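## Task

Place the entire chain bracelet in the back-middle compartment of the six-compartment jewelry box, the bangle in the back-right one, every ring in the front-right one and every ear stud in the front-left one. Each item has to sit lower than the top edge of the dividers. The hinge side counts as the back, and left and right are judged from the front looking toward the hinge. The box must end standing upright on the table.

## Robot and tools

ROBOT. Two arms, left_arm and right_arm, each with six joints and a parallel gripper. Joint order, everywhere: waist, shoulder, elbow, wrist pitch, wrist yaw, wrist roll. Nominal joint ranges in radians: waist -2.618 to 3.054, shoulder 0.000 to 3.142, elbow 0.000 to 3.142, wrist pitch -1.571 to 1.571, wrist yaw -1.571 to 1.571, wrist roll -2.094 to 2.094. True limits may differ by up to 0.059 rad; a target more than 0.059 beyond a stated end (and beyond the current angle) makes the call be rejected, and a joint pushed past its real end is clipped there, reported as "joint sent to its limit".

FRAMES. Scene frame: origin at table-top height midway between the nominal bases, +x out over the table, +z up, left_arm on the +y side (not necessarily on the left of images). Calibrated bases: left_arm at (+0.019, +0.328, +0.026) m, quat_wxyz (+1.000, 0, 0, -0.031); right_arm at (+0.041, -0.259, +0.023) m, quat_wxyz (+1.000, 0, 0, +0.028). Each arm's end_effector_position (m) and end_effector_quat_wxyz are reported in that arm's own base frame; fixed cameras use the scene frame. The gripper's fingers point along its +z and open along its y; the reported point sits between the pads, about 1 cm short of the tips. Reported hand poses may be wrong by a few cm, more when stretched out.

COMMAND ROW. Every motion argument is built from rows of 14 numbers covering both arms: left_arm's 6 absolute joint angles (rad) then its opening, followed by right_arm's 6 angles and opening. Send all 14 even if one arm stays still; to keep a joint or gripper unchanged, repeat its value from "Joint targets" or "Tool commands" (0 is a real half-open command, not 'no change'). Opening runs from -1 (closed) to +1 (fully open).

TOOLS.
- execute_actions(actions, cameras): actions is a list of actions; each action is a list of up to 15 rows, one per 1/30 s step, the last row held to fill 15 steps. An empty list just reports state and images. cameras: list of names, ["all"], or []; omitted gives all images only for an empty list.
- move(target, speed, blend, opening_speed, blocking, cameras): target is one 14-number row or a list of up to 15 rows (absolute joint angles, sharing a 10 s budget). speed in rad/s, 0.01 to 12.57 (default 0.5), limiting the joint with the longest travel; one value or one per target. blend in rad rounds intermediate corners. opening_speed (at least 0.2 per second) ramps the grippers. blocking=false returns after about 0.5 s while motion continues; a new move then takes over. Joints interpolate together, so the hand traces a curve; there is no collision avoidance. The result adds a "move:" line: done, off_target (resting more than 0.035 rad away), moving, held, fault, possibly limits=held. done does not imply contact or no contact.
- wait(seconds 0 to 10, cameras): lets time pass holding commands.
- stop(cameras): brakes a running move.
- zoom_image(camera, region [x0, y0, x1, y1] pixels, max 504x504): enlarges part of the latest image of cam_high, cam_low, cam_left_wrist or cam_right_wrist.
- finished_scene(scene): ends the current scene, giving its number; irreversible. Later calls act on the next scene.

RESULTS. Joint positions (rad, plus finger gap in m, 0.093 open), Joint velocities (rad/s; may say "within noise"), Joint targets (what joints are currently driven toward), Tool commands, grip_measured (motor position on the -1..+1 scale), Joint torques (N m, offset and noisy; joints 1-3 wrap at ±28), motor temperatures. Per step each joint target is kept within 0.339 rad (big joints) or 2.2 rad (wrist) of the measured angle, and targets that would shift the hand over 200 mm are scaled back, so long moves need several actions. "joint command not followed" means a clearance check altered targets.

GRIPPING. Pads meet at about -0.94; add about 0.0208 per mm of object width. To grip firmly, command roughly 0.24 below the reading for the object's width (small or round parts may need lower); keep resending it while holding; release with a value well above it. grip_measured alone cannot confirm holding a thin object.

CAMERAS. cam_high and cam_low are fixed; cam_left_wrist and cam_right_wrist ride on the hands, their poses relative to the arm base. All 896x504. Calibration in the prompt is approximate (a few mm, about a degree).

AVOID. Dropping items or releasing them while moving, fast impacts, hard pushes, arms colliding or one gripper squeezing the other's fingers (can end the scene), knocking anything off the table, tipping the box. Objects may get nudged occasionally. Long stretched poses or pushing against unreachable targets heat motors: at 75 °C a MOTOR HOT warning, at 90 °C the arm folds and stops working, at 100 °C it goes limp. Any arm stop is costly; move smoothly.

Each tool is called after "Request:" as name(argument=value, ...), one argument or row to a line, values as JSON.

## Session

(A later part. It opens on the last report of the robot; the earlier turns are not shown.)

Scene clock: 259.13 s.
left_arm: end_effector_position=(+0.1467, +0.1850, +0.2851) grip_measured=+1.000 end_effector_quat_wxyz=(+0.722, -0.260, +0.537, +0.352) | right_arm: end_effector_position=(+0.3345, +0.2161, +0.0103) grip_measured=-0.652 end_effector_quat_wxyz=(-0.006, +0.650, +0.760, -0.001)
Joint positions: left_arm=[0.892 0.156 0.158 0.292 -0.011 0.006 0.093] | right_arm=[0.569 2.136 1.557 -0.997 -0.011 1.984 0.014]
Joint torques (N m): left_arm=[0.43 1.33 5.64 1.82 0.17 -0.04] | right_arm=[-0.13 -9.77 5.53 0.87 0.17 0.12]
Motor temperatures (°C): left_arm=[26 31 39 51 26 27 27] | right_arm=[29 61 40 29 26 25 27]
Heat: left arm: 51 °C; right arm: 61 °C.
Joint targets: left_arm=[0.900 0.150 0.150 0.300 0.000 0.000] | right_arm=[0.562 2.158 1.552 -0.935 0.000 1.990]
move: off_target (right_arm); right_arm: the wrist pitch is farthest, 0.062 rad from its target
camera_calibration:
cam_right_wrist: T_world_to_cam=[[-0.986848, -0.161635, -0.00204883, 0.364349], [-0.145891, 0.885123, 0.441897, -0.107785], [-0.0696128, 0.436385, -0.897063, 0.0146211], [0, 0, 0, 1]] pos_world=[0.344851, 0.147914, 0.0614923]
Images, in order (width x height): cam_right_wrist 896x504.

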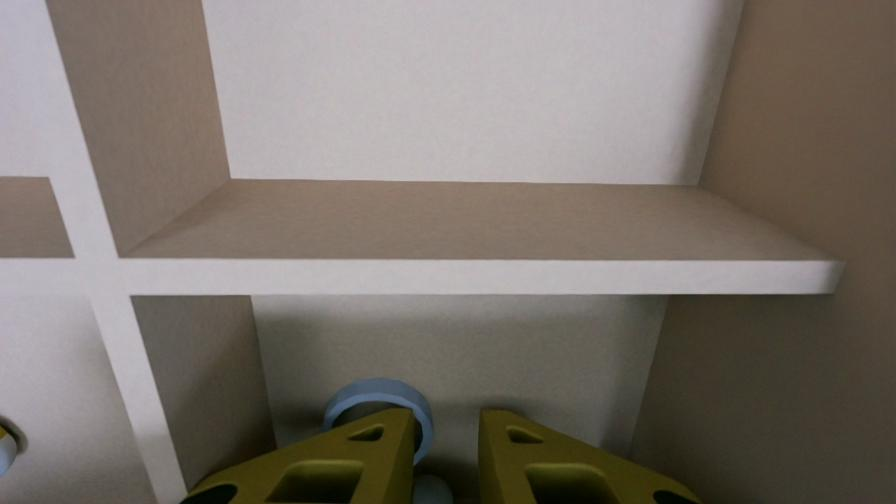

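Request:
move(
  target=[
    [0.9,0.15,0.15,0.3,0,0,1,0.562,2.158,1.542,-0.92,0,1.99,-0.65],
    [0.9,0.15,0.15,0.3,0,0,1,0.562,2.158,1.542,-0.92,0,1.99,-1],
  ],
  speed=0.3,
  opening_speed=0.5,
  cameras=["cam_right_wrist"],
)

Request:
move(
  target=[0.9,0.15,0.15,0.3,0,0,1,0.576,2.05,1.78,-1.29,0,2.0,-1],
  speed=0.4,
  cameras=["cam_right_wrist"],
)

Scene clock: 269.40 s.
left_arm: end_effector_position=(+0.1467, +0.1850, +0.2851) grip_measured=+1.000 end_effector_quat_wxyz=(+0.722, -0.260, +0.537, +0.352) | right_arm: end_effector_position=(+0.3384, +0.2183, +0.0094) grip_measured=-0.973 end_effector_quat_wxyz=(-0.002, +0.650, +0.760, +0.009)
Joint positions: left_arm=[0.892 0.156 0.158 0.292 -0.011 0.006 0.093] | right_arm=[0.569 2.136 1.554 -0.973 -0.009 1.984 0]
Joint torques (N m): left_arm=[0.43 1.33 5.64 1.81 0.17 -0.04] | right_arm=[-0.13 -9.81 4.97 0.83 0.15 0.11]
Motor temperatures (°C): left_arm=[26 31 39 51 26 27 27] | right_arm=[29 58 39 30 26 25 27]
Heat: left arm: 51 °C; right arm: 58 °C.
Joint targets: left_arm=[0.900 0.150 0.150 0.300 0.000 0.000] | right_arm=[0.562 2.158 1.542 -0.920 0.000 1.990]
move: off_target (right_arm); target 2's new numbers were sent with right_arm's wrist pitch 0.072 rad from that target; right_arm: the wrist pitch is farthest, 0.053 rad from its target
camera_calibration:
cam_right_wrist: T_world_to_cam=[[-0.986637, -0.161589, -0.0209116, 0.368635], [-0.153763, 0.880933, 0.447563, -0.10522], [-0.0538997, 0.444798, -0.894008, 0.00604582], [0, 0, 0, 1]] pos_world=[0.347856, 0.14957, 0.0602065]
Images, in order (width x height): cam_right_wrist 896x504.

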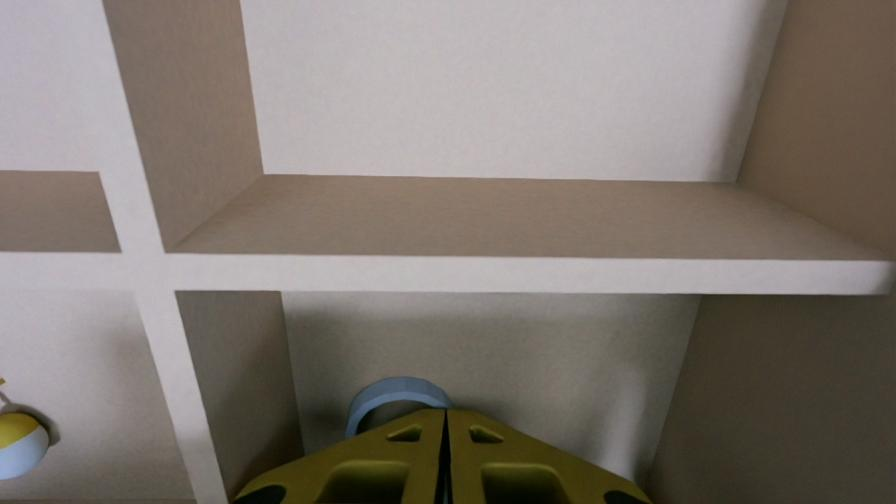

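Scene clock: 271.07 s.
left_arm: end_effector_position=(+0.1467, +0.1850, +0.2851) grip_measured=+1.000 end_effector_quat_wxyz=(+0.722, -0.260, +0.537, +0.352) | right_arm: end_effector_position=(+0.3330, +0.2149, +0.0833) grip_measured=-0.973 end_effector_quat_wxyz=(-0.006, +0.650, +0.760, -0.005)
Joint positions: left_arm=[0.892 0.156 0.158 0.292 -0.011 0.006 0.093] | right_arm=[0.569 2.077 1.763 -1.27 -0.009 1.984 0]
Joint torques (N m): left_arm=[0.43 1.33 5.63 1.82 0.17 -0.04] | right_arm=[1.09 -14.24 7.98 -0.01 0.15 0.22]
Motor temperatures (°C): left_arm=[26 31 39 51 26 27 27] | right_arm=[29 58 39 30 26 25 27]
Heat: left arm: 51 °C; right arm: 58 °C.
Joint targets: left_arm=[0.900 0.150 0.150 0.300 0.000 0.000] | right_arm=[0.576 2.050 1.780 -1.290 0.000 2.000]
move: done
camera_calibration:
cam_right_wrist: T_world_to_cam=[[-0.986837, -0.161616, 0.00567166, 0.362174], [-0.142893, 0.887862, 0.437358, -0.140373], [-0.0757198, 0.430791, -0.89927, 0.0840041], [0, 0, 0, 1]] pos_world=[0.34371, 0.146977, 0.134881]
Images, in order (width x height): cam_right_wrist 896x504.

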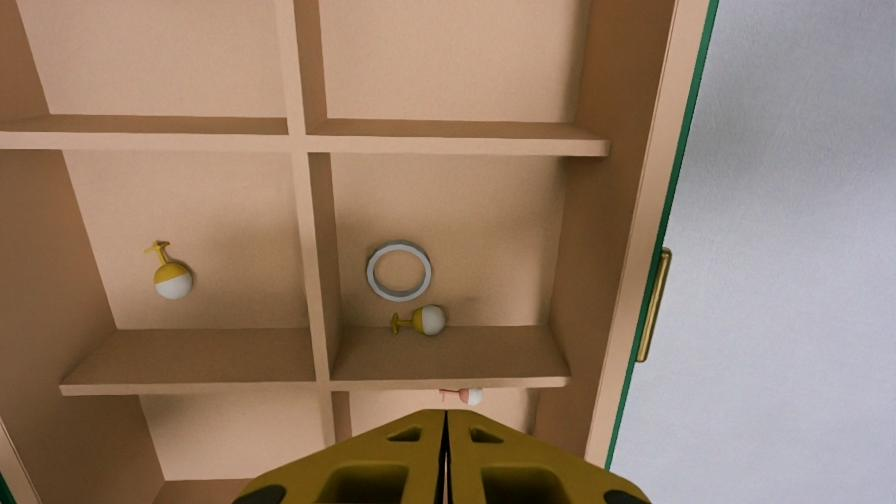

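Request:
move(
  target=[0.9,0.15,0.15,0.3,0,0,1,0.600,1.81,1.205,-0.595,0,2.03,-0.7],
  speed=0.5,
  cameras=["cam_right_wrist","cam_low"],
)

Scene clock: 316.13 s.
left_arm: end_effector_position=(+0.1467, +0.1850, +0.2851) grip_measured=+1.000 end_effector_quat_wxyz=(+0.722, -0.260, +0.537, +0.352) | right_arm: end_effector_position=(+0.3327, +0.2263, +0.0428) grip_measured=-0.702 end_effector_quat_wxyz=(+0.039, +0.643, +0.748, +0.159)
Joint positions: left_arm=[0.892 0.156 0.158 0.292 -0.011 0.006 0.093] | right_arm=[0.594 1.843 1.214 -0.614 -0.009 2.015 0.011]
Joint torques (N m): left_arm=[0.44 1.35 5.63 1.82 0.17 -0.04] | right_arm=[1.03 -12.77 5.71 1.16 0.15 0.2]
Motor temperatures (°C): left_arm=[26 31 39 51 26 27 27] | right_arm=[29 67 42 29 26 25 27]
Heat: left arm: 51 °C; right arm: 67 °C.
Joint targets: left_arm=[0.900 0.150 0.150 0.300 0.000 0.000] | right_arm=[0.600 1.810 1.205 -0.595 0.000 2.030]
move: done
camera_calibration:
cam_right_wrist: T_world_to_cam=[[-0.946122, -0.127103, -0.297821, 0.355573], [-0.276788, 0.794775, 0.540112, -0.0716305], [0.168051, 0.593446, -0.787135, -0.0801294], [0, 0, 0, 1]] pos_world=[0.330055, 0.149677, 0.0815131]
Images, in order (width x height): cam_low 896x504, cam_right_wrist 896x504.

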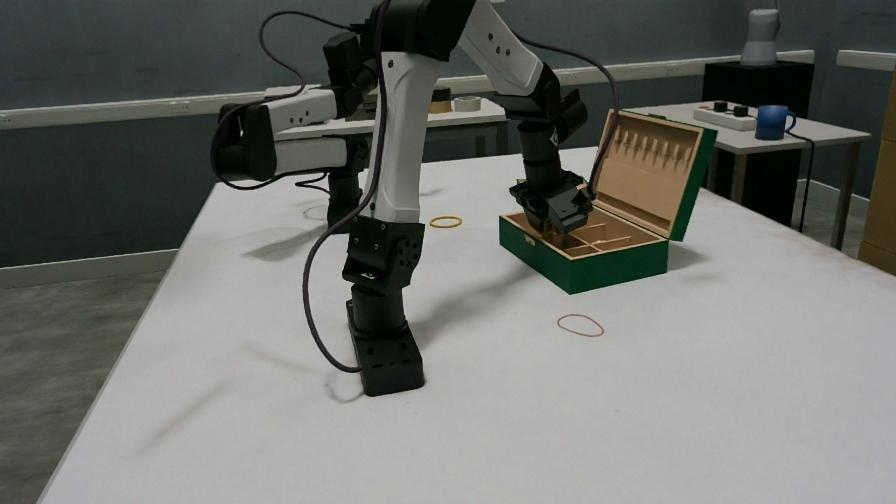

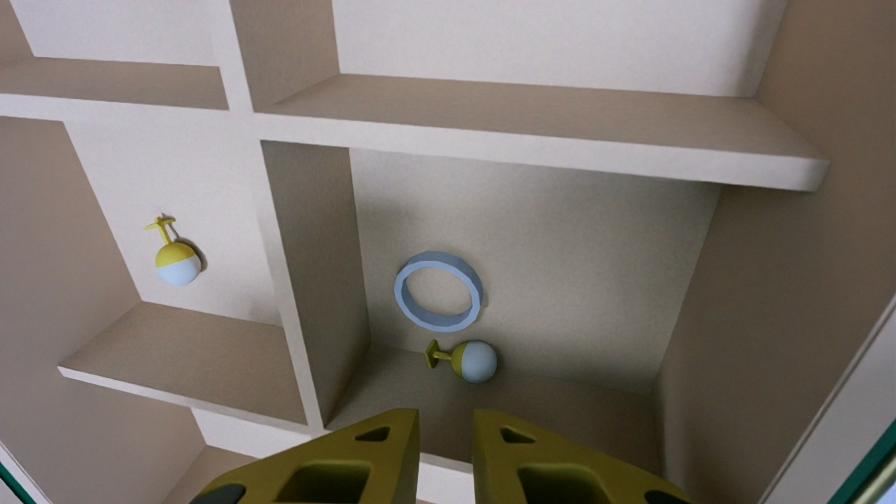

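Request:
move(
  target=[0.9,0.15,0.15,0.3,0,0,1,0.600,1.885,1.12,-0.43,0,2.03,-0.7],
  speed=0.3,
  cameras=["cam_right_wrist"],
)

Scene clock: 350.03 s.
left_arm: end_effector_position=(+0.1467, +0.1850, +0.2851) grip_measured=+1.000 end_effector_quat_wxyz=(+0.722, -0.260, +0.537, +0.352) | right_arm: end_effector_position=(+0.3354, +0.2281, +0.0172) grip_measured=-0.702 end_effector_quat_wxyz=(+0.043, +0.641, +0.746, +0.176)
Joint positions: left_arm=[0.892 0.156 0.158 0.292 -0.011 0.006 0.093] | right_arm=[0.594 1.872 1.127 -0.461 -0.009 2.016 0.011]
Joint torques (N m): left_arm=[0.44 1.35 5.63 1.81 0.17 -0.04] | right_arm=[1.02 -8.51 5.64 1.34 0.15 0.18]
Motor temperatures (°C): left_arm=[26 31 39 51 26 27 27] | right_arm=[29 61 40 30 26 25 27]
Heat: left arm: 51 °C; right arm: 61 °C.
Joint targets: left_arm=[0.900 0.150 0.150 0.300 0.000 0.000] | right_arm=[0.600 1.885 1.120 -0.430 0.000 2.030]
move: done
camera_calibration:
cam_right_wrist: T_world_to_cam=[[-0.936643, -0.119893, -0.329128, 0.346428], [-0.292845, 0.783577, 0.54795, -0.0507025], [0.192202, 0.609617, -0.769042, -0.113882], [0, 0, 0, 1]] pos_world=[0.33152, 0.150688, 0.0542218]
Images, in order (width x height): cam_right_wrist 896x504.

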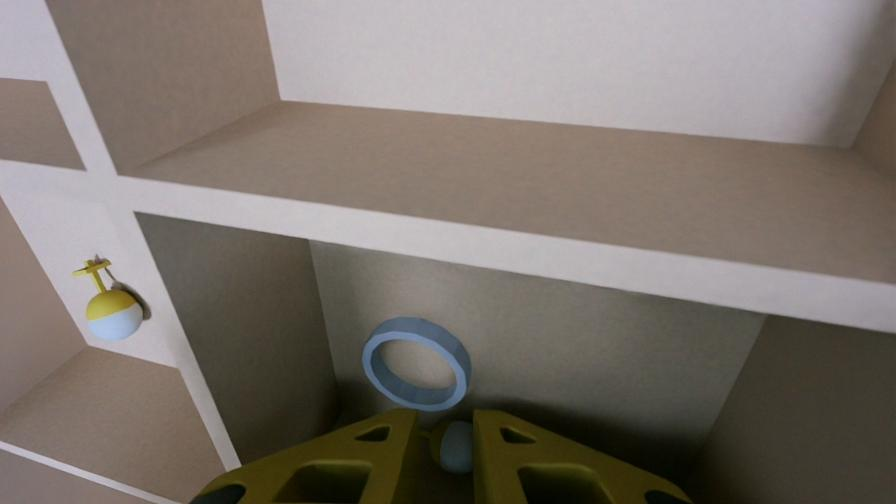

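Request:
move(
  target=[0.9,0.15,0.15,0.3,0,0,1,0.581,1.906,1.108,-0.412,0,2.01,-0.7],
  speed=0.3,
  cameras=["cam_right_wrist"],
)

Scene clock: 366.80 s.
left_arm: end_effector_position=(+0.1467, +0.1850, +0.2851) grip_measured=+1.000 end_effector_quat_wxyz=(+0.722, -0.260, +0.537, +0.352) | right_arm: end_effector_position=(+0.3376, +0.2258, +0.0109) grip_measured=-0.702 end_effector_quat_wxyz=(+0.045, +0.644, +0.743, +0.175)
Joint positions: left_arm=[0.892 0.156 0.158 0.292 -0.011 0.006 0.093] | right_arm=[0.586 1.886 1.119 -0.439 -0.008 2.016 0.011]
Joint torques (N m): left_arm=[0.43 1.33 5.64 1.81 0.17 -0.04] | right_arm=[0.02 -7.95 5.22 1.3 0.14 -0.02]
Motor temperatures (°C): left_arm=[26 31 39 51 26 27 27] | right_arm=[29 57 39 31 26 25 27]
Heat: left arm: 51 °C; right arm: 57 °C.
Joint targets: left_arm=[0.900 0.150 0.150 0.300 0.000 0.000] | right_arm=[0.581 1.906 1.108 -0.412 0.000 2.010]
move: done
camera_calibration:
cam_right_wrist: T_world_to_cam=[[-0.937594, -0.113159, -0.328805, 0.344967], [-0.286631, 0.786854, 0.546537, -0.0475507], [0.196876, 0.606676, -0.770185, -0.118543], [0, 0, 0, 1]] pos_world=[0.333147, 0.148369, 0.048115]
Images, in order (width x height): cam_right_wrist 896x504.

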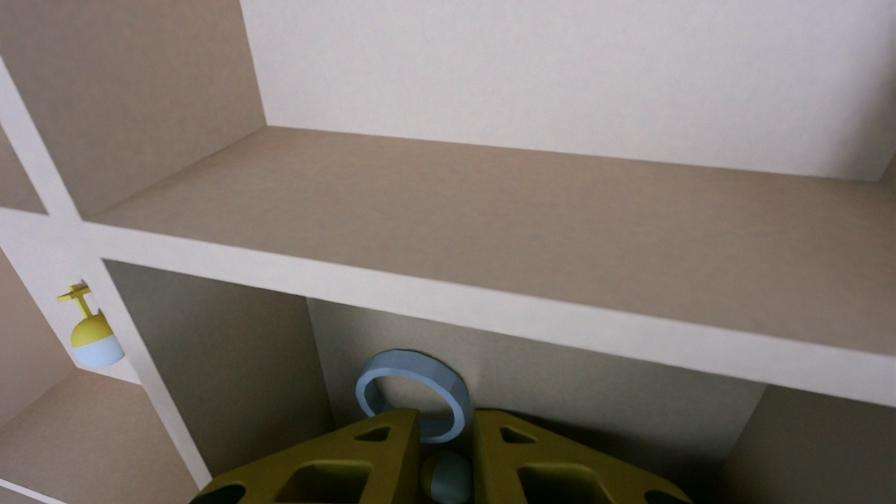

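Request:
move(
  target=[0.9,0.15,0.15,0.3,0,0,1,0.570,1.914,1.09,-0.385,0,2.0,-0.7],
  speed=0.3,
  cameras=["cam_right_wrist"],
)

Scene clock: 375.07 s.
left_arm: end_effector_position=(+0.1467, +0.1850, +0.2851) grip_measured=+1.000 end_effector_quat_wxyz=(+0.722, -0.260, +0.537, +0.352) | right_arm: end_effector_position=(+0.3400, +0.2247, +0.0101) grip_measured=-0.702 end_effector_quat_wxyz=(+0.046, +0.643, +0.743, +0.181)
Joint positions: left_arm=[0.892 0.156 0.158 0.292 -0.011 0.006 0.093] | right_arm=[0.579 1.886 1.111 -0.421 -0.011 2.008 0.011]
Joint torques (N m): left_arm=[0.44 1.33 5.63 1.82 0.17 -0.04] | right_arm=[-0.34 -7.17 4.33 1.38 0.19 0.01]
Motor temperatures (°C): left_arm=[26 31 39 52 26 27 27] | right_arm=[29 57 39 31 26 25 27]
Heat: left arm: 52 °C; right arm: 57 °C.
Joint targets: left_arm=[0.900 0.150 0.150 0.300 0.000 0.000] | right_arm=[0.570 1.914 1.090 -0.385 0.000 2.000]
move: off_target (right_arm); right_arm: the wrist pitch is farthest, 0.036 rad from its target
camera_calibration:
cam_right_wrist: T_world_to_cam=[[-0.93459, -0.112455, -0.337483, 0.345675], [-0.292526, 0.782785, 0.549251, -0.0427492], [0.202411, 0.612047, -0.764479, -0.122162], [0, 0, 0, 1]] pos_world=[0.335286, 0.147105, 0.0467494]
Images, in order (width x height): cam_right_wrist 896x504.

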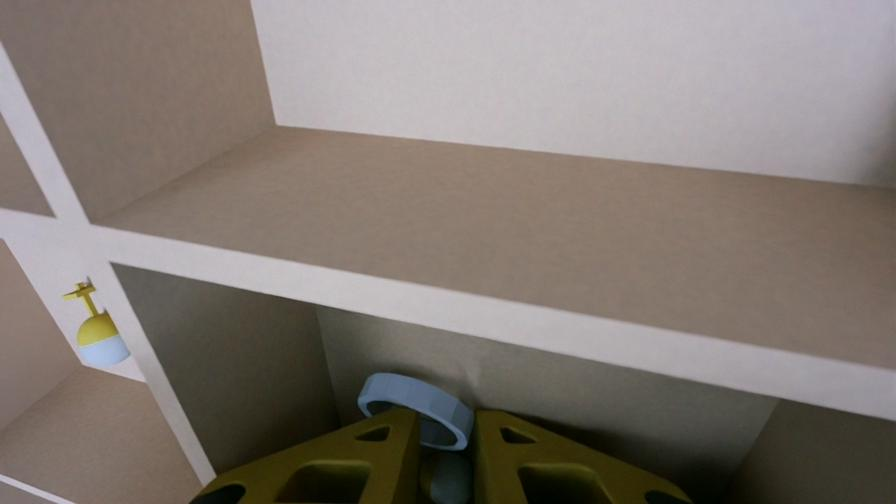

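Request:
move(
  target=[0.9,0.15,0.15,0.3,0,0,1,0.570,1.910,1.092,-0.39,0,2.0,-1],
  opening_speed=0.5,
  cameras=["cam_right_wrist"],
)

Request:
move(
  target=[0.9,0.15,0.15,0.3,0,0,1,0.575,1.82,1.23,-0.595,0,2.0,-1],
  speed=0.4,
  cameras=["cam_right_wrist"],
)

Scene clock: 384.13 s.
left_arm: end_effector_position=(+0.1467, +0.1850, +0.2851) grip_measured=+1.000 end_effector_quat_wxyz=(+0.722, -0.260, +0.537, +0.352) | right_arm: end_effector_position=(+0.3421, +0.2241, +0.0104) grip_measured=-0.968 end_effector_quat_wxyz=(+0.047, +0.644, +0.741, +0.184)
Joint positions: left_arm=[0.892 0.156 0.158 0.292 -0.011 0.006 0.093] | right_arm=[0.575 1.886 1.109 -0.411 -0.011 2.007 0]
Joint torques (N m): left_arm=[0.43 1.33 5.64 1.81 0.17 -0.04] | right_arm=[0.02 -7.57 4.66 1.27 0.17 -0.04]
Motor temperatures (°C): left_arm=[26 31 39 52 26 27 27] | right_arm=[29 55 39 31 26 25 27]
Heat: left arm: 52 °C; right arm: 55 °C.
Joint targets: left_arm=[0.900 0.150 0.150 0.300 0.000 0.000] | right_arm=[0.570 1.910 1.092 -0.390 0.000 2.000]
move: done
camera_calibration:
cam_right_wrist: T_world_to_cam=[[-0.932745, -0.107909, -0.344009, 0.346118], [-0.293421, 0.781647, 0.550392, -0.0411962], [0.209501, 0.614315, -0.76074, -0.12497], [0, 0, 0, 1]] pos_world=[0.336933, 0.146321, 0.046672]
Images, in order (width x height): cam_right_wrist 896x504.

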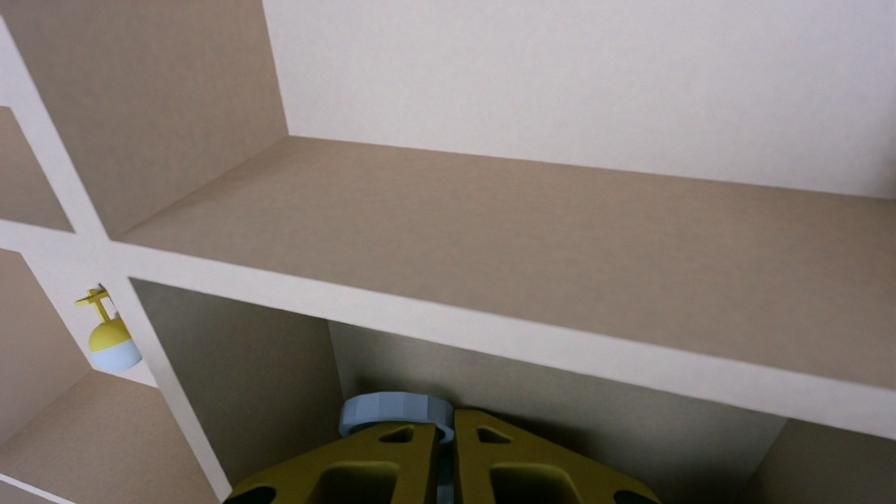

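Scene clock: 385.37 s.
left_arm: end_effector_position=(+0.1467, +0.1850, +0.2851) grip_measured=+1.000 end_effector_quat_wxyz=(+0.722, -0.260, +0.537, +0.352) | right_arm: end_effector_position=(+0.3436, +0.2251, +0.0453) grip_measured=-0.968 end_effector_quat_wxyz=(+0.045, +0.645, +0.743, +0.176)
Joint positions: left_arm=[0.892 0.156 0.158 0.292 -0.011 0.006 0.093] | right_arm=[0.575 1.843 1.213 -0.576 -0.011 2.007 0]
Joint torques (N m): left_arm=[0.43 1.33 5.64 1.82 0.17 -0.04] | right_arm=[0.44 -12 8.24 0.83 0.17 -0.04]
Motor temperatures (°C): left_arm=[26 31 39 52 26 27 27] | right_arm=[29 56 39 31 26 25 27]
Heat: left arm: 52 °C; right arm: 56 °C.
Joint targets: left_arm=[0.900 0.150 0.150 0.300 0.000 0.000] | right_arm=[0.575 1.820 1.230 -0.595 0.000 2.000]
move: done
camera_calibration:
cam_right_wrist: T_world_to_cam=[[-0.937689, -0.111087, -0.329241, 0.361375], [-0.285344, 0.78688, 0.547174, -0.0645777], [0.198289, 0.607026, -0.769546, -0.0934265], [0, 0, 0, 1]] pos_world=[0.338956, 0.147671, 0.0824188]
Images, in order (width x height): cam_right_wrist 896x504.

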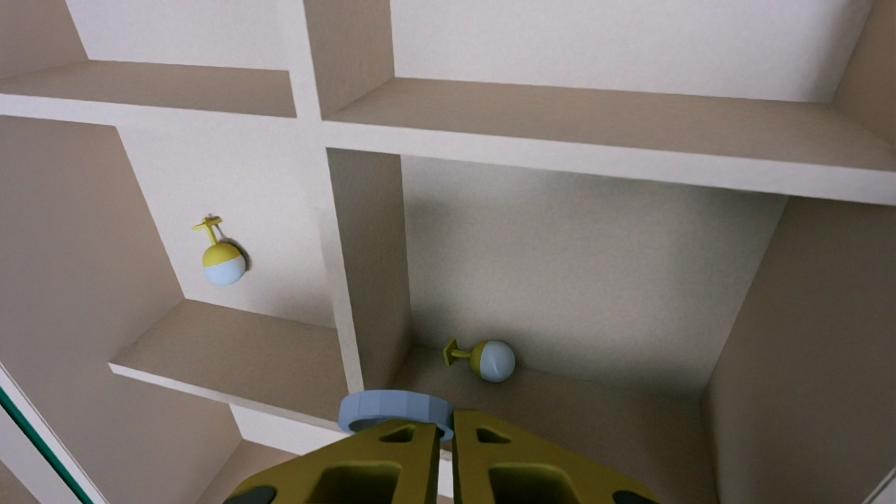

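Request:
move(
  target=[
    [0.9,0.15,0.15,0.3,0,0,1,0.575,1.75,1.25,-0.70,0,2.0,-1],
    [0.9,0.15,0.15,0.3,0,0,1,0.42,1.635,1.12,-0.69,0,1.85,-1],
    [0.9,0.15,0.15,0.3,0,0,1,0.42,1.74,0.975,-0.44,0,1.85,-1],
  ],
  speed=0.5,
  blend=[0.04,0.03,0],
  cameras=["cam_right_wrist"],
)

Scene clock: 399.17 s.
left_arm: end_effector_position=(+0.1467, +0.1850, +0.2851) grip_measured=+1.000 end_effector_quat_wxyz=(+0.722, -0.260, +0.537, +0.352) | right_arm: end_effector_position=(+0.3373, +0.1515, +0.0276) grip_measured=-0.968 end_effector_quat_wxyz=(+0.074, +0.648, +0.739, +0.169)
Joint positions: left_arm=[0.892 0.156 0.158 0.292 -0.011 0.006 0.093] | right_arm=[0.419 1.725 0.985 -0.46 -0.007 1.859 0]
Joint torques (N m): left_arm=[0.43 1.35 5.64 1.82 0.17 -0.04] | right_arm=[0.57 -6.84 5.42 1.23 0.14 -0.06]
Motor temperatures (°C): left_arm=[26 31 39 52 26 27 27] | right_arm=[29 55 41 31 26 25 27]
Heat: left arm: 52 °C; right arm: 55 °C.
Joint targets: left_arm=[0.900 0.150 0.150 0.300 0.000 0.000] | right_arm=[0.420 1.740 0.975 -0.440 0.000 1.850]
move: done
camera_calibration:
cam_right_wrist: T_world_to_cam=[[-0.92816, -0.108562, -0.355997, 0.338573], [-0.287385, 0.816845, 0.500175, -0.00131095], [0.236494, 0.56655, -0.789361, -0.0673711], [0, 0, 0, 1]] pos_world=[0.329806, 0.0759962, 0.0680066]
Images, in order (width x height): cam_right_wrist 896x504.

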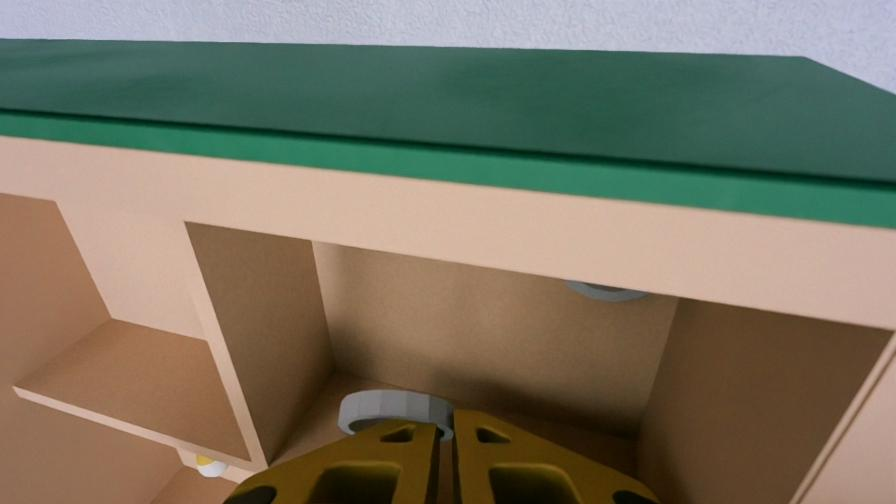

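Request:
move(
  target=[
    [0.9,0.15,0.15,0.3,0,0,1,0.41,1.755,0.945,-0.39,0,1.85,-1],
    [0.9,0.15,0.15,0.3,0,0,1,0.41,1.755,0.945,-0.39,0,1.85,-0.72],
  ],
  speed=0.3,
  opening_speed=0.4,
  cameras=["cam_right_wrist"],
)

Request:
move(
  target=[0.9,0.15,0.15,0.3,0,0,1,0.42,1.635,1.12,-0.69,0,1.85,-0.72],
  speed=0.4,
  cameras=["cam_right_wrist"],
)

Scene clock: 408.07 s.
left_arm: end_effector_position=(+0.1467, +0.1850, +0.2851) grip_measured=+1.000 end_effector_quat_wxyz=(+0.722, -0.260, +0.537, +0.352) | right_arm: end_effector_position=(+0.3443, +0.1514, +0.0224) grip_measured=-0.723 end_effector_quat_wxyz=(+0.084, +0.646, +0.736, +0.184)
Joint positions: left_arm=[0.892 0.156 0.158 0.292 -0.011 0.006 0.093] | right_arm=[0.413 1.735 0.958 -0.386 -0.003 1.855 0.011]
Joint torques (N m): left_arm=[0.44 1.32 5.63 1.81 0.17 -0.05] | right_arm=[0.23 -6.53 5.05 1.07 0.1 -0.03]
Heat: left arm: 52 °C; right arm: 54 °C.
Joint targets: left_arm=[0.900 0.150 0.150 0.300 0.000 0.000] | right_arm=[0.410 1.755 0.945 -0.390 0.000 1.850]
move: done
camera_calibration:
cam_right_wrist: T_world_to_cam=[[-0.915168, -0.101739, -0.390022, 0.338469], [-0.302359, 0.813152, 0.497356, 0.00916236], [0.266547, 0.573091, -0.774932, -0.0847268], [0, 0, 0, 1]] pos_world=[0.335109, 0.0755413, 0.0617957]
Images, in order (width x height): cam_right_wrist 896x504.

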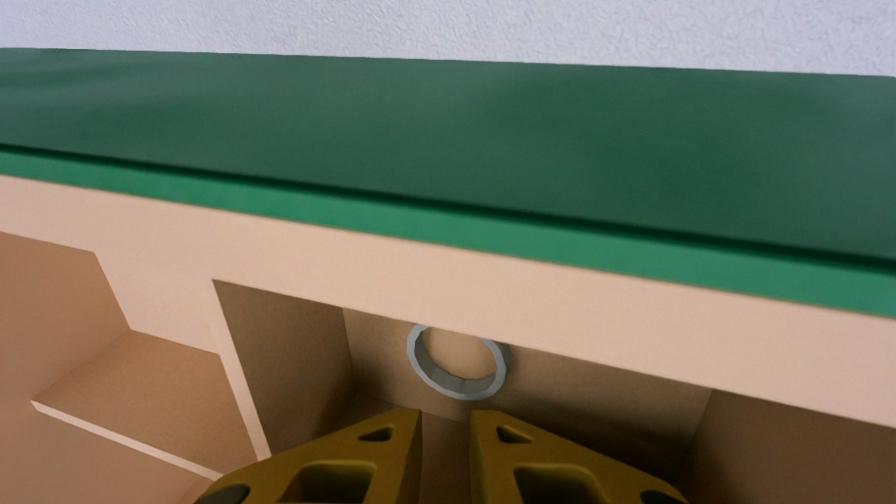

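Scene clock: 409.53 s.
left_arm: end_effector_position=(+0.1467, +0.1850, +0.2851) grip_measured=+1.000 end_effector_quat_wxyz=(+0.722, -0.260, +0.537, +0.352) | right_arm: end_effector_position=(+0.3337, +0.1467, +0.0708) grip_measured=-0.722 end_effector_quat_wxyz=(+0.072, +0.650, +0.740, +0.157)
Joint positions: left_arm=[0.892 0.156 0.158 0.292 -0.011 0.006 0.093] | right_arm=[0.413 1.655 1.102 -0.671 -0.003 1.855 0.011]
Joint torques (N m): left_arm=[0.44 1.33 5.63 1.82 0.17 -0.05] | right_arm=[1.1 -9.96 8.47 0.78 0.1 -0.02]
Heat: left arm: 52 °C; right arm: 54 °C.
Joint targets: left_arm=[0.900 0.150 0.150 0.300 0.000 0.000] | right_arm=[0.420 1.635 1.120 -0.690 0.000 1.850]
move: done
camera_calibration:
cam_right_wrist: T_world_to_cam=[[-0.935572, -0.110729, -0.335328, 0.351446], [-0.274494, 0.825426, 0.493279, -0.0251553], [0.222168, 0.553544, -0.80264, -0.0220913], [0, 0, 0, 1]] pos_world=[0.326806, 0.0719078, 0.112527]
Images, in order (width x height): cam_right_wrist 896x504.

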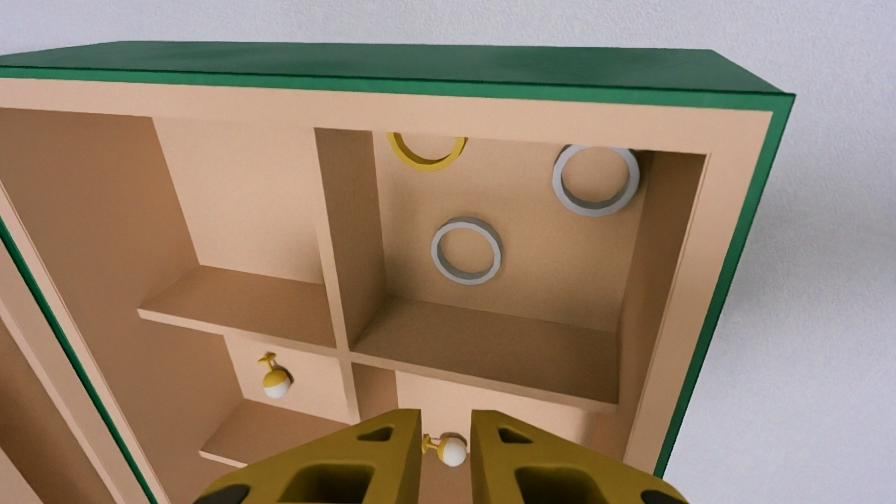

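Request:
move(
  target=[
    [0.9,0.15,0.15,0.3,0,0,1,0.612,1.845,1.30,-0.65,0,2.04,-1],
    [0.9,0.15,0.15,0.3,0,0,1,0.612,1.92,1.205,-0.475,0,2.04,-1],
  ],
  speed=0.4,
  cameras=["cam_right_wrist"],
)

Scene clock: 460.77 s.
left_arm: end_effector_position=(+0.1467, +0.1850, +0.2851) grip_measured=+1.000 end_effector_quat_wxyz=(+0.722, -0.260, +0.537, +0.352) | right_arm: end_effector_position=(+0.3498, +0.2469, +0.0395) grip_measured=-0.973 end_effector_quat_wxyz=(+0.048, +0.635, +0.745, +0.197)
Joint positions: left_arm=[0.892 0.156 0.158 0.292 -0.011 0.006 0.093] | right_arm=[0.613 1.885 1.225 -0.503 -0.005 2.025 0]
Joint torques (N m): left_arm=[0.44 1.33 5.63 1.81 0.17 -0.04] | right_arm=[0.38 -6.83 4.72 1.4 0.11 0.19]
Motor temperatures (°C): left_arm=[26 31 38 52 26 27 27] | right_arm=[29 58 43 30 26 25 27]
Heat: left arm: 52 °C; right arm: 58 °C.
Joint targets: left_arm=[0.900 0.150 0.150 0.300 0.000 0.000] | right_arm=[0.612 1.920 1.205 -0.475 0.000 2.040]
move: done
camera_calibration:
cam_right_wrist: T_world_to_cam=[[-0.923152, -0.119451, -0.365407, 0.366208], [-0.31933, 0.767503, 0.555848, -0.0604981], [0.214055, 0.629818, -0.746666, -0.1244], [0, 0, 0, 1]] pos_world=[0.345375, 0.168526, 0.0745574]
Images, in order (width x height): cam_right_wrist 896x504.

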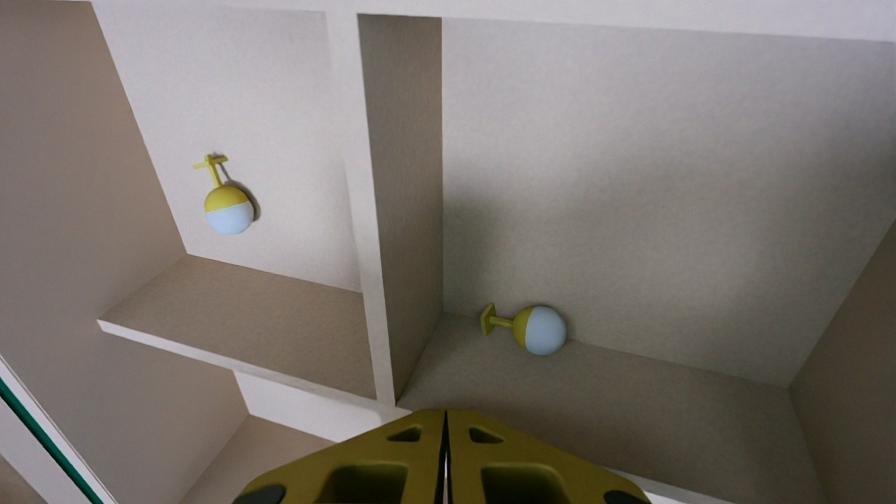

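Request:
move(
  target=[
    [0.9,0.15,0.15,0.3,0,0,1,0.604,1.81,1.27,-0.68,0,2.03,-1],
    [0.9,0.15,0.15,0.3,0,0,1,0.604,1.86,1.205,-0.52,0,2.03,-1],
  ],
  speed=0.4,
  cameras=["cam_right_wrist"],
)

Scene clock: 469.30 s.
left_arm: end_effector_position=(+0.1467, +0.1850, +0.2851) grip_measured=+1.000 end_effector_quat_wxyz=(+0.722, -0.260, +0.537, +0.352) | right_arm: end_effector_position=(+0.3434, +0.2406, +0.0484) grip_measured=-0.973 end_effector_quat_wxyz=(+0.048, +0.637, +0.745, +0.193)
Joint positions: left_arm=[0.892 0.156 0.158 0.292 -0.011 0.006 0.093] | right_arm=[0.609 1.845 1.214 -0.539 -0.005 2.026 0]
Joint torques (N m): left_arm=[0.43 1.33 5.63 1.82 0.17 -0.05] | right_arm=[0.02 -8.42 5.86 1.28 0.11 0.08]
Motor temperatures (°C): left_arm=[26 30 38 52 26 27 27] | right_arm=[29 56 42 31 26 25 27]
Heat: left arm: 52 °C; right arm: 56 °C.
Joint targets: left_arm=[0.900 0.150 0.150 0.300 0.000 0.000] | right_arm=[0.604 1.860 1.205 -0.520 0.000 2.030]
move: done
camera_calibration:
cam_right_wrist: T_world_to_cam=[[-0.925878, -0.117468, -0.359098, 0.362885], [-0.312913, 0.771066, 0.554565, -0.065623], [0.211744, 0.625826, -0.75067, -0.110529], [0, 0, 0, 1]] pos_world=[0.338857, 0.162399, 0.083733]
Images, in order (width x height): cam_right_wrist 896x504.

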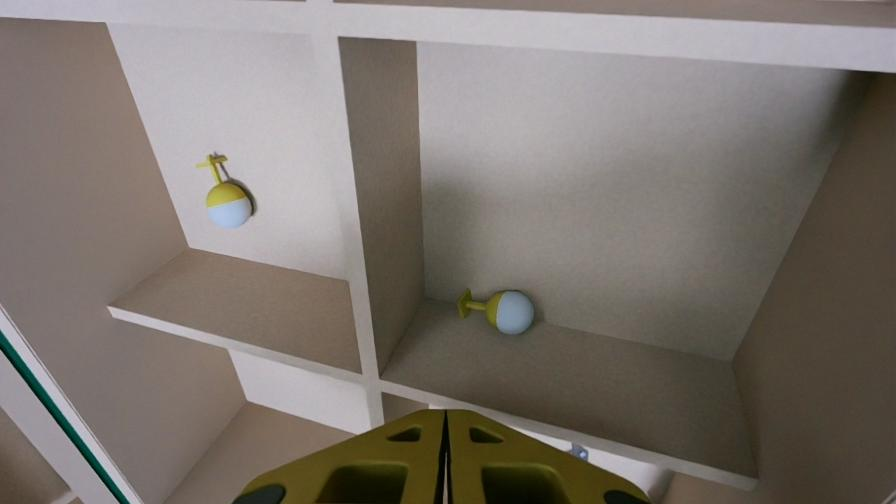

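Request:
move(
  target=[0.9,0.15,0.15,0.3,0,0,1,0.612,1.93,1.182,-0.475,0,2.03,-1],
  speed=0.3,
  cameras=["cam_right_wrist"],
)

Scene clock: 487.87 s.
left_arm: end_effector_position=(+0.1467, +0.1850, +0.2851) grip_measured=+1.000 end_effector_quat_wxyz=(+0.722, -0.260, +0.537, +0.352) | right_arm: end_effector_position=(+0.3447, +0.2415, +0.0381) grip_measured=-0.973 end_effector_quat_wxyz=(+0.047, +0.638, +0.745, +0.189)
Joint positions: left_arm=[0.892 0.156 0.158 0.292 -0.011 0.006 0.093] | right_arm=[0.609 1.871 1.208 -0.514 -0.005 2.026 0]
Joint torques (N m): left_arm=[0.43 1.33 5.64 1.81 0.17 -0.04] | right_arm=[0.72 -4.46 4.19 1.49 0.11 0.08]
Motor temperatures (°C): left_arm=[26 30 38 52 26 27 27] | right_arm=[29 55 42 31 26 25 27]
Heat: left arm: 52 °C; right arm: 55 °C.
Joint targets: left_arm=[0.900 0.150 0.150 0.300 0.000 0.000] | right_arm=[0.612 1.930 1.182 -0.475 0.000 2.030]
move: off_target (right_arm); right_arm: the shoulder is farthest, 0.059 rad from its target
camera_calibration:
cam_right_wrist: T_world_to_cam=[[-0.92821, -0.119154, -0.35246, 0.361384], [-0.309329, 0.77355, 0.553114, -0.0620089], [0.20674, 0.622432, -0.754875, -0.116395], [0, 0, 0, 1]] pos_world=[0.340323, 0.163476, 0.0738075]
Images, in order (width x height): cam_right_wrist 896x504.

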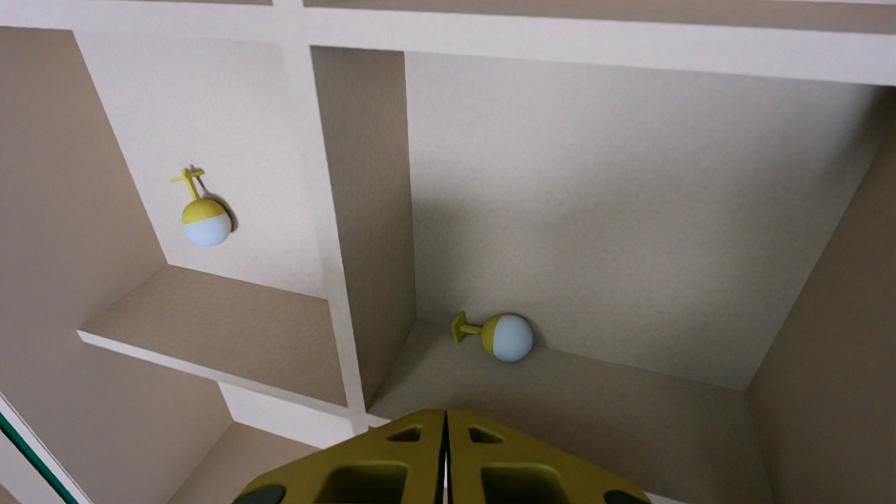

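Request:
move(
  target=[
    [0.9,0.15,0.15,0.3,0,0,1,0.600,1.84,1.24,-0.60,0,2.02,-1],
    [0.9,0.15,0.15,0.3,0,0,1,0.600,1.918,1.170,-0.47,0,2.02,-1],
  ],
  speed=0.3,
  cameras=["cam_right_wrist"],
)

Scene clock: 522.97 s.
left_arm: end_effector_position=(+0.1467, +0.1850, +0.2851) grip_measured=+1.000 end_effector_quat_wxyz=(+0.722, -0.260, +0.537, +0.352) | right_arm: end_effector_position=(+0.3421, +0.2387, +0.0366) grip_measured=-0.973 end_effector_quat_wxyz=(+0.045, +0.639, +0.746, +0.183)
Joint positions: left_arm=[0.892 0.156 0.158 0.292 -0.011 0.006 0.093] | right_arm=[0.607 1.869 1.204 -0.527 -0.005 2.026 0]
Joint torques (N m): left_arm=[0.44 1.33 5.63 1.81 0.17 -0.04] | right_arm=[-0.13 -5.34 3.34 1.65 0.11 -0.02]
Motor temperatures (°C): left_arm=[26 30 38 52 26 27 27] | right_arm=[29 49 40 32 26 25 27]
Heat: left arm: 52 °C; right arm: 49 °C.
Joint targets: left_arm=[0.900 0.150 0.150 0.300 0.000 0.000] | right_arm=[0.600 1.918 1.170 -0.470 0.000 2.020]
move: off_target (right_arm); right_arm: the wrist pitch is farthest, 0.057 rad from its target
camera_calibration:
cam_right_wrist: T_world_to_cam=[[-0.932341, -0.120086, -0.341057, 0.359315], [-0.301614, 0.778517, 0.5504, -0.0635107], [0.199423, 0.616028, -0.762063, -0.110935], [0, 0, 0, 1]] pos_world=[0.337971, 0.160932, 0.072964]
Images, in order (width x height): cam_right_wrist 896x504.

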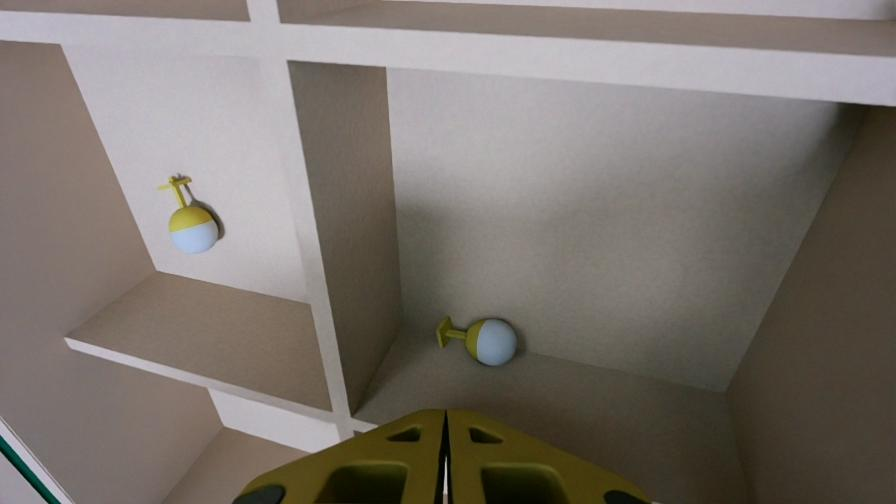

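Request:
move(
  target=[
    [0.9,0.15,0.15,0.3,0,0,1,0.600,1.82,1.33,-0.75,0,2.02,-1],
    [0.9,0.15,0.15,0.3,0,0,1,0.39,2.10,1.80,-1.22,-0.4,0.24,-1],
    [0.9,0.15,0.15,0.3,0,0,1,0.387,2.155,1.70,-1.10,-0.55,0.24,-1],
  ],
  speed=[0.5,1.0,0.5],
  cameras=["cam_right_wrist","cam_low"],
)

Request:
zoom_image(
  camera="cam_low",
  region=[440, 90, 740, 310],
)

Scene clock: 560.37 s.
left_arm: end_effector_position=(+0.1467, +0.1850, +0.2851) grip_measured=+1.000 end_effector_quat_wxyz=(+0.722, -0.260, +0.537, +0.352) | right_arm: end_effector_position=(+0.3472, +0.2379, +0.0663) grip_measured=-0.973 end_effector_quat_wxyz=(-0.082, -0.068, +0.961, +0.254)
Joint positions: left_arm=[0.892 0.156 0.158 0.292 -0.011 0.006 0.093] | right_arm=[0.393 2.145 1.704 -1.124 -0.541 0.253 0]
Joint torques (N m): left_arm=[0.44 1.35 5.64 1.81 0.17 -0.04] | right_arm=[-0.06 -11.38 5.97 0.58 -0.42 -0.1]
Heat: left arm: 53 °C; right arm: 50 °C.
Joint targets: left_arm=[0.900 0.150 0.150 0.300 0.000 0.000] | right_arm=[0.387 2.155 1.700 -1.100 -0.550 0.240]
move: done
camera_calibration:
cam_right_wrist: T_world_to_cam=[[0.093888, -0.855325, -0.509513, 0.204054], [-0.795162, -0.372379, 0.478593, 0.3722], [-0.599085, 0.360212, -0.715084, 0.246175], [0, 0, 0, 1]] pos_world=[0.424281, 0.224457, 0.101872]
Images, in order (width x height): cam_low 896x504, cam_right_wrist 896x504.

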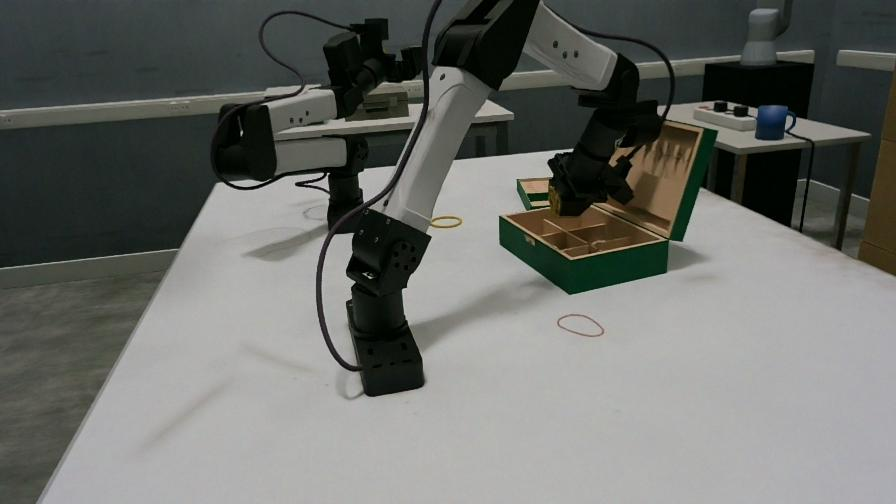

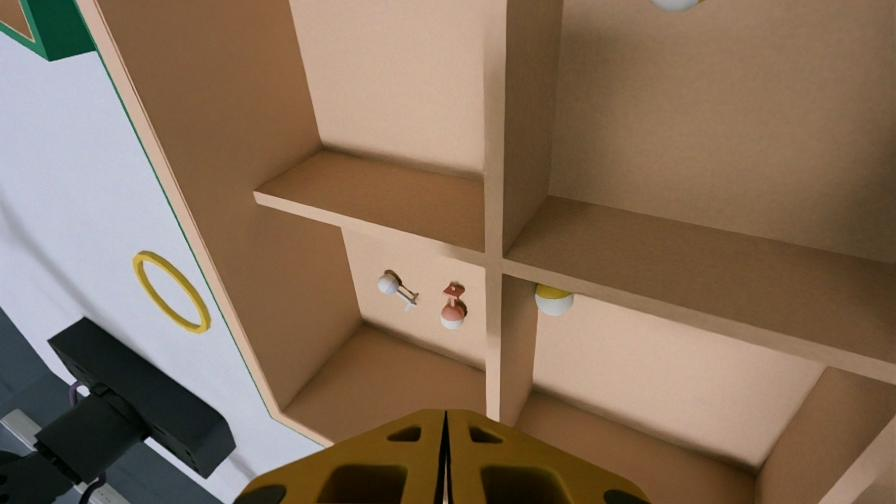

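Scaled by 1.680 from the camera's 896x504 image, which has a finer 1280x720 frame.

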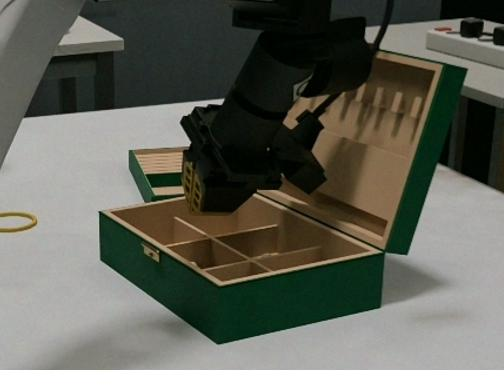

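Request:
move(
  target=[0.9,0.15,0.15,0.3,0,0,1,0.369,2.153,1.598,-1.01,-0.558,0.22,-1],
  speed=0.3,
  cameras=["cam_right_wrist"],
)

Scene clock: 590.10 s.
left_arm: end_effector_position=(+0.1467, +0.1850, +0.2851) grip_measured=+1.000 end_effector_quat_wxyz=(+0.722, -0.260, +0.537, +0.352) | right_arm: end_effector_position=(+0.3430, +0.2296, +0.0431) grip_measured=-0.973 end_effector_quat_wxyz=(-0.084, -0.068, +0.960, +0.258)
Joint positions: left_arm=[0.892 0.156 0.158 0.292 -0.011 0.006 0.093] | right_arm=[0.375 2.145 1.606 -1.037 -0.549 0.232 0]
Joint torques (N m): left_arm=[0.44 1.35 5.63 1.82 0.17 -0.04] | right_arm=[-0.06 -11.41 5.45 0.59 -0.42 -0.11]
Heat: left arm: 53 °C; right arm: 53 °C.
Joint targets: left_arm=[0.900 0.150 0.150 0.300 0.000 0.000] | right_arm=[0.369 2.153 1.598 -1.010 -0.558 0.220]
move: done
camera_calibration:
cam_right_wrist: T_world_to_cam=[[0.0919797, -0.851613, -0.516038, 0.185472], [-0.793677, -0.375665, 0.478491, 0.377203], [-0.601346, 0.365556, -0.710459, 0.229399], [0, 0, 0, 1]] pos_world=[0.420265, 0.215794, 0.0782011]
Images, in order (width x height): cam_right_wrist 896x504.

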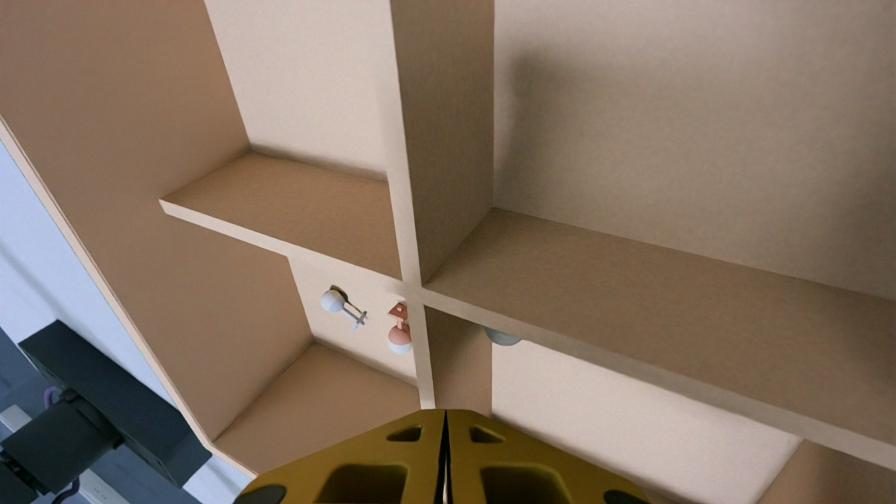

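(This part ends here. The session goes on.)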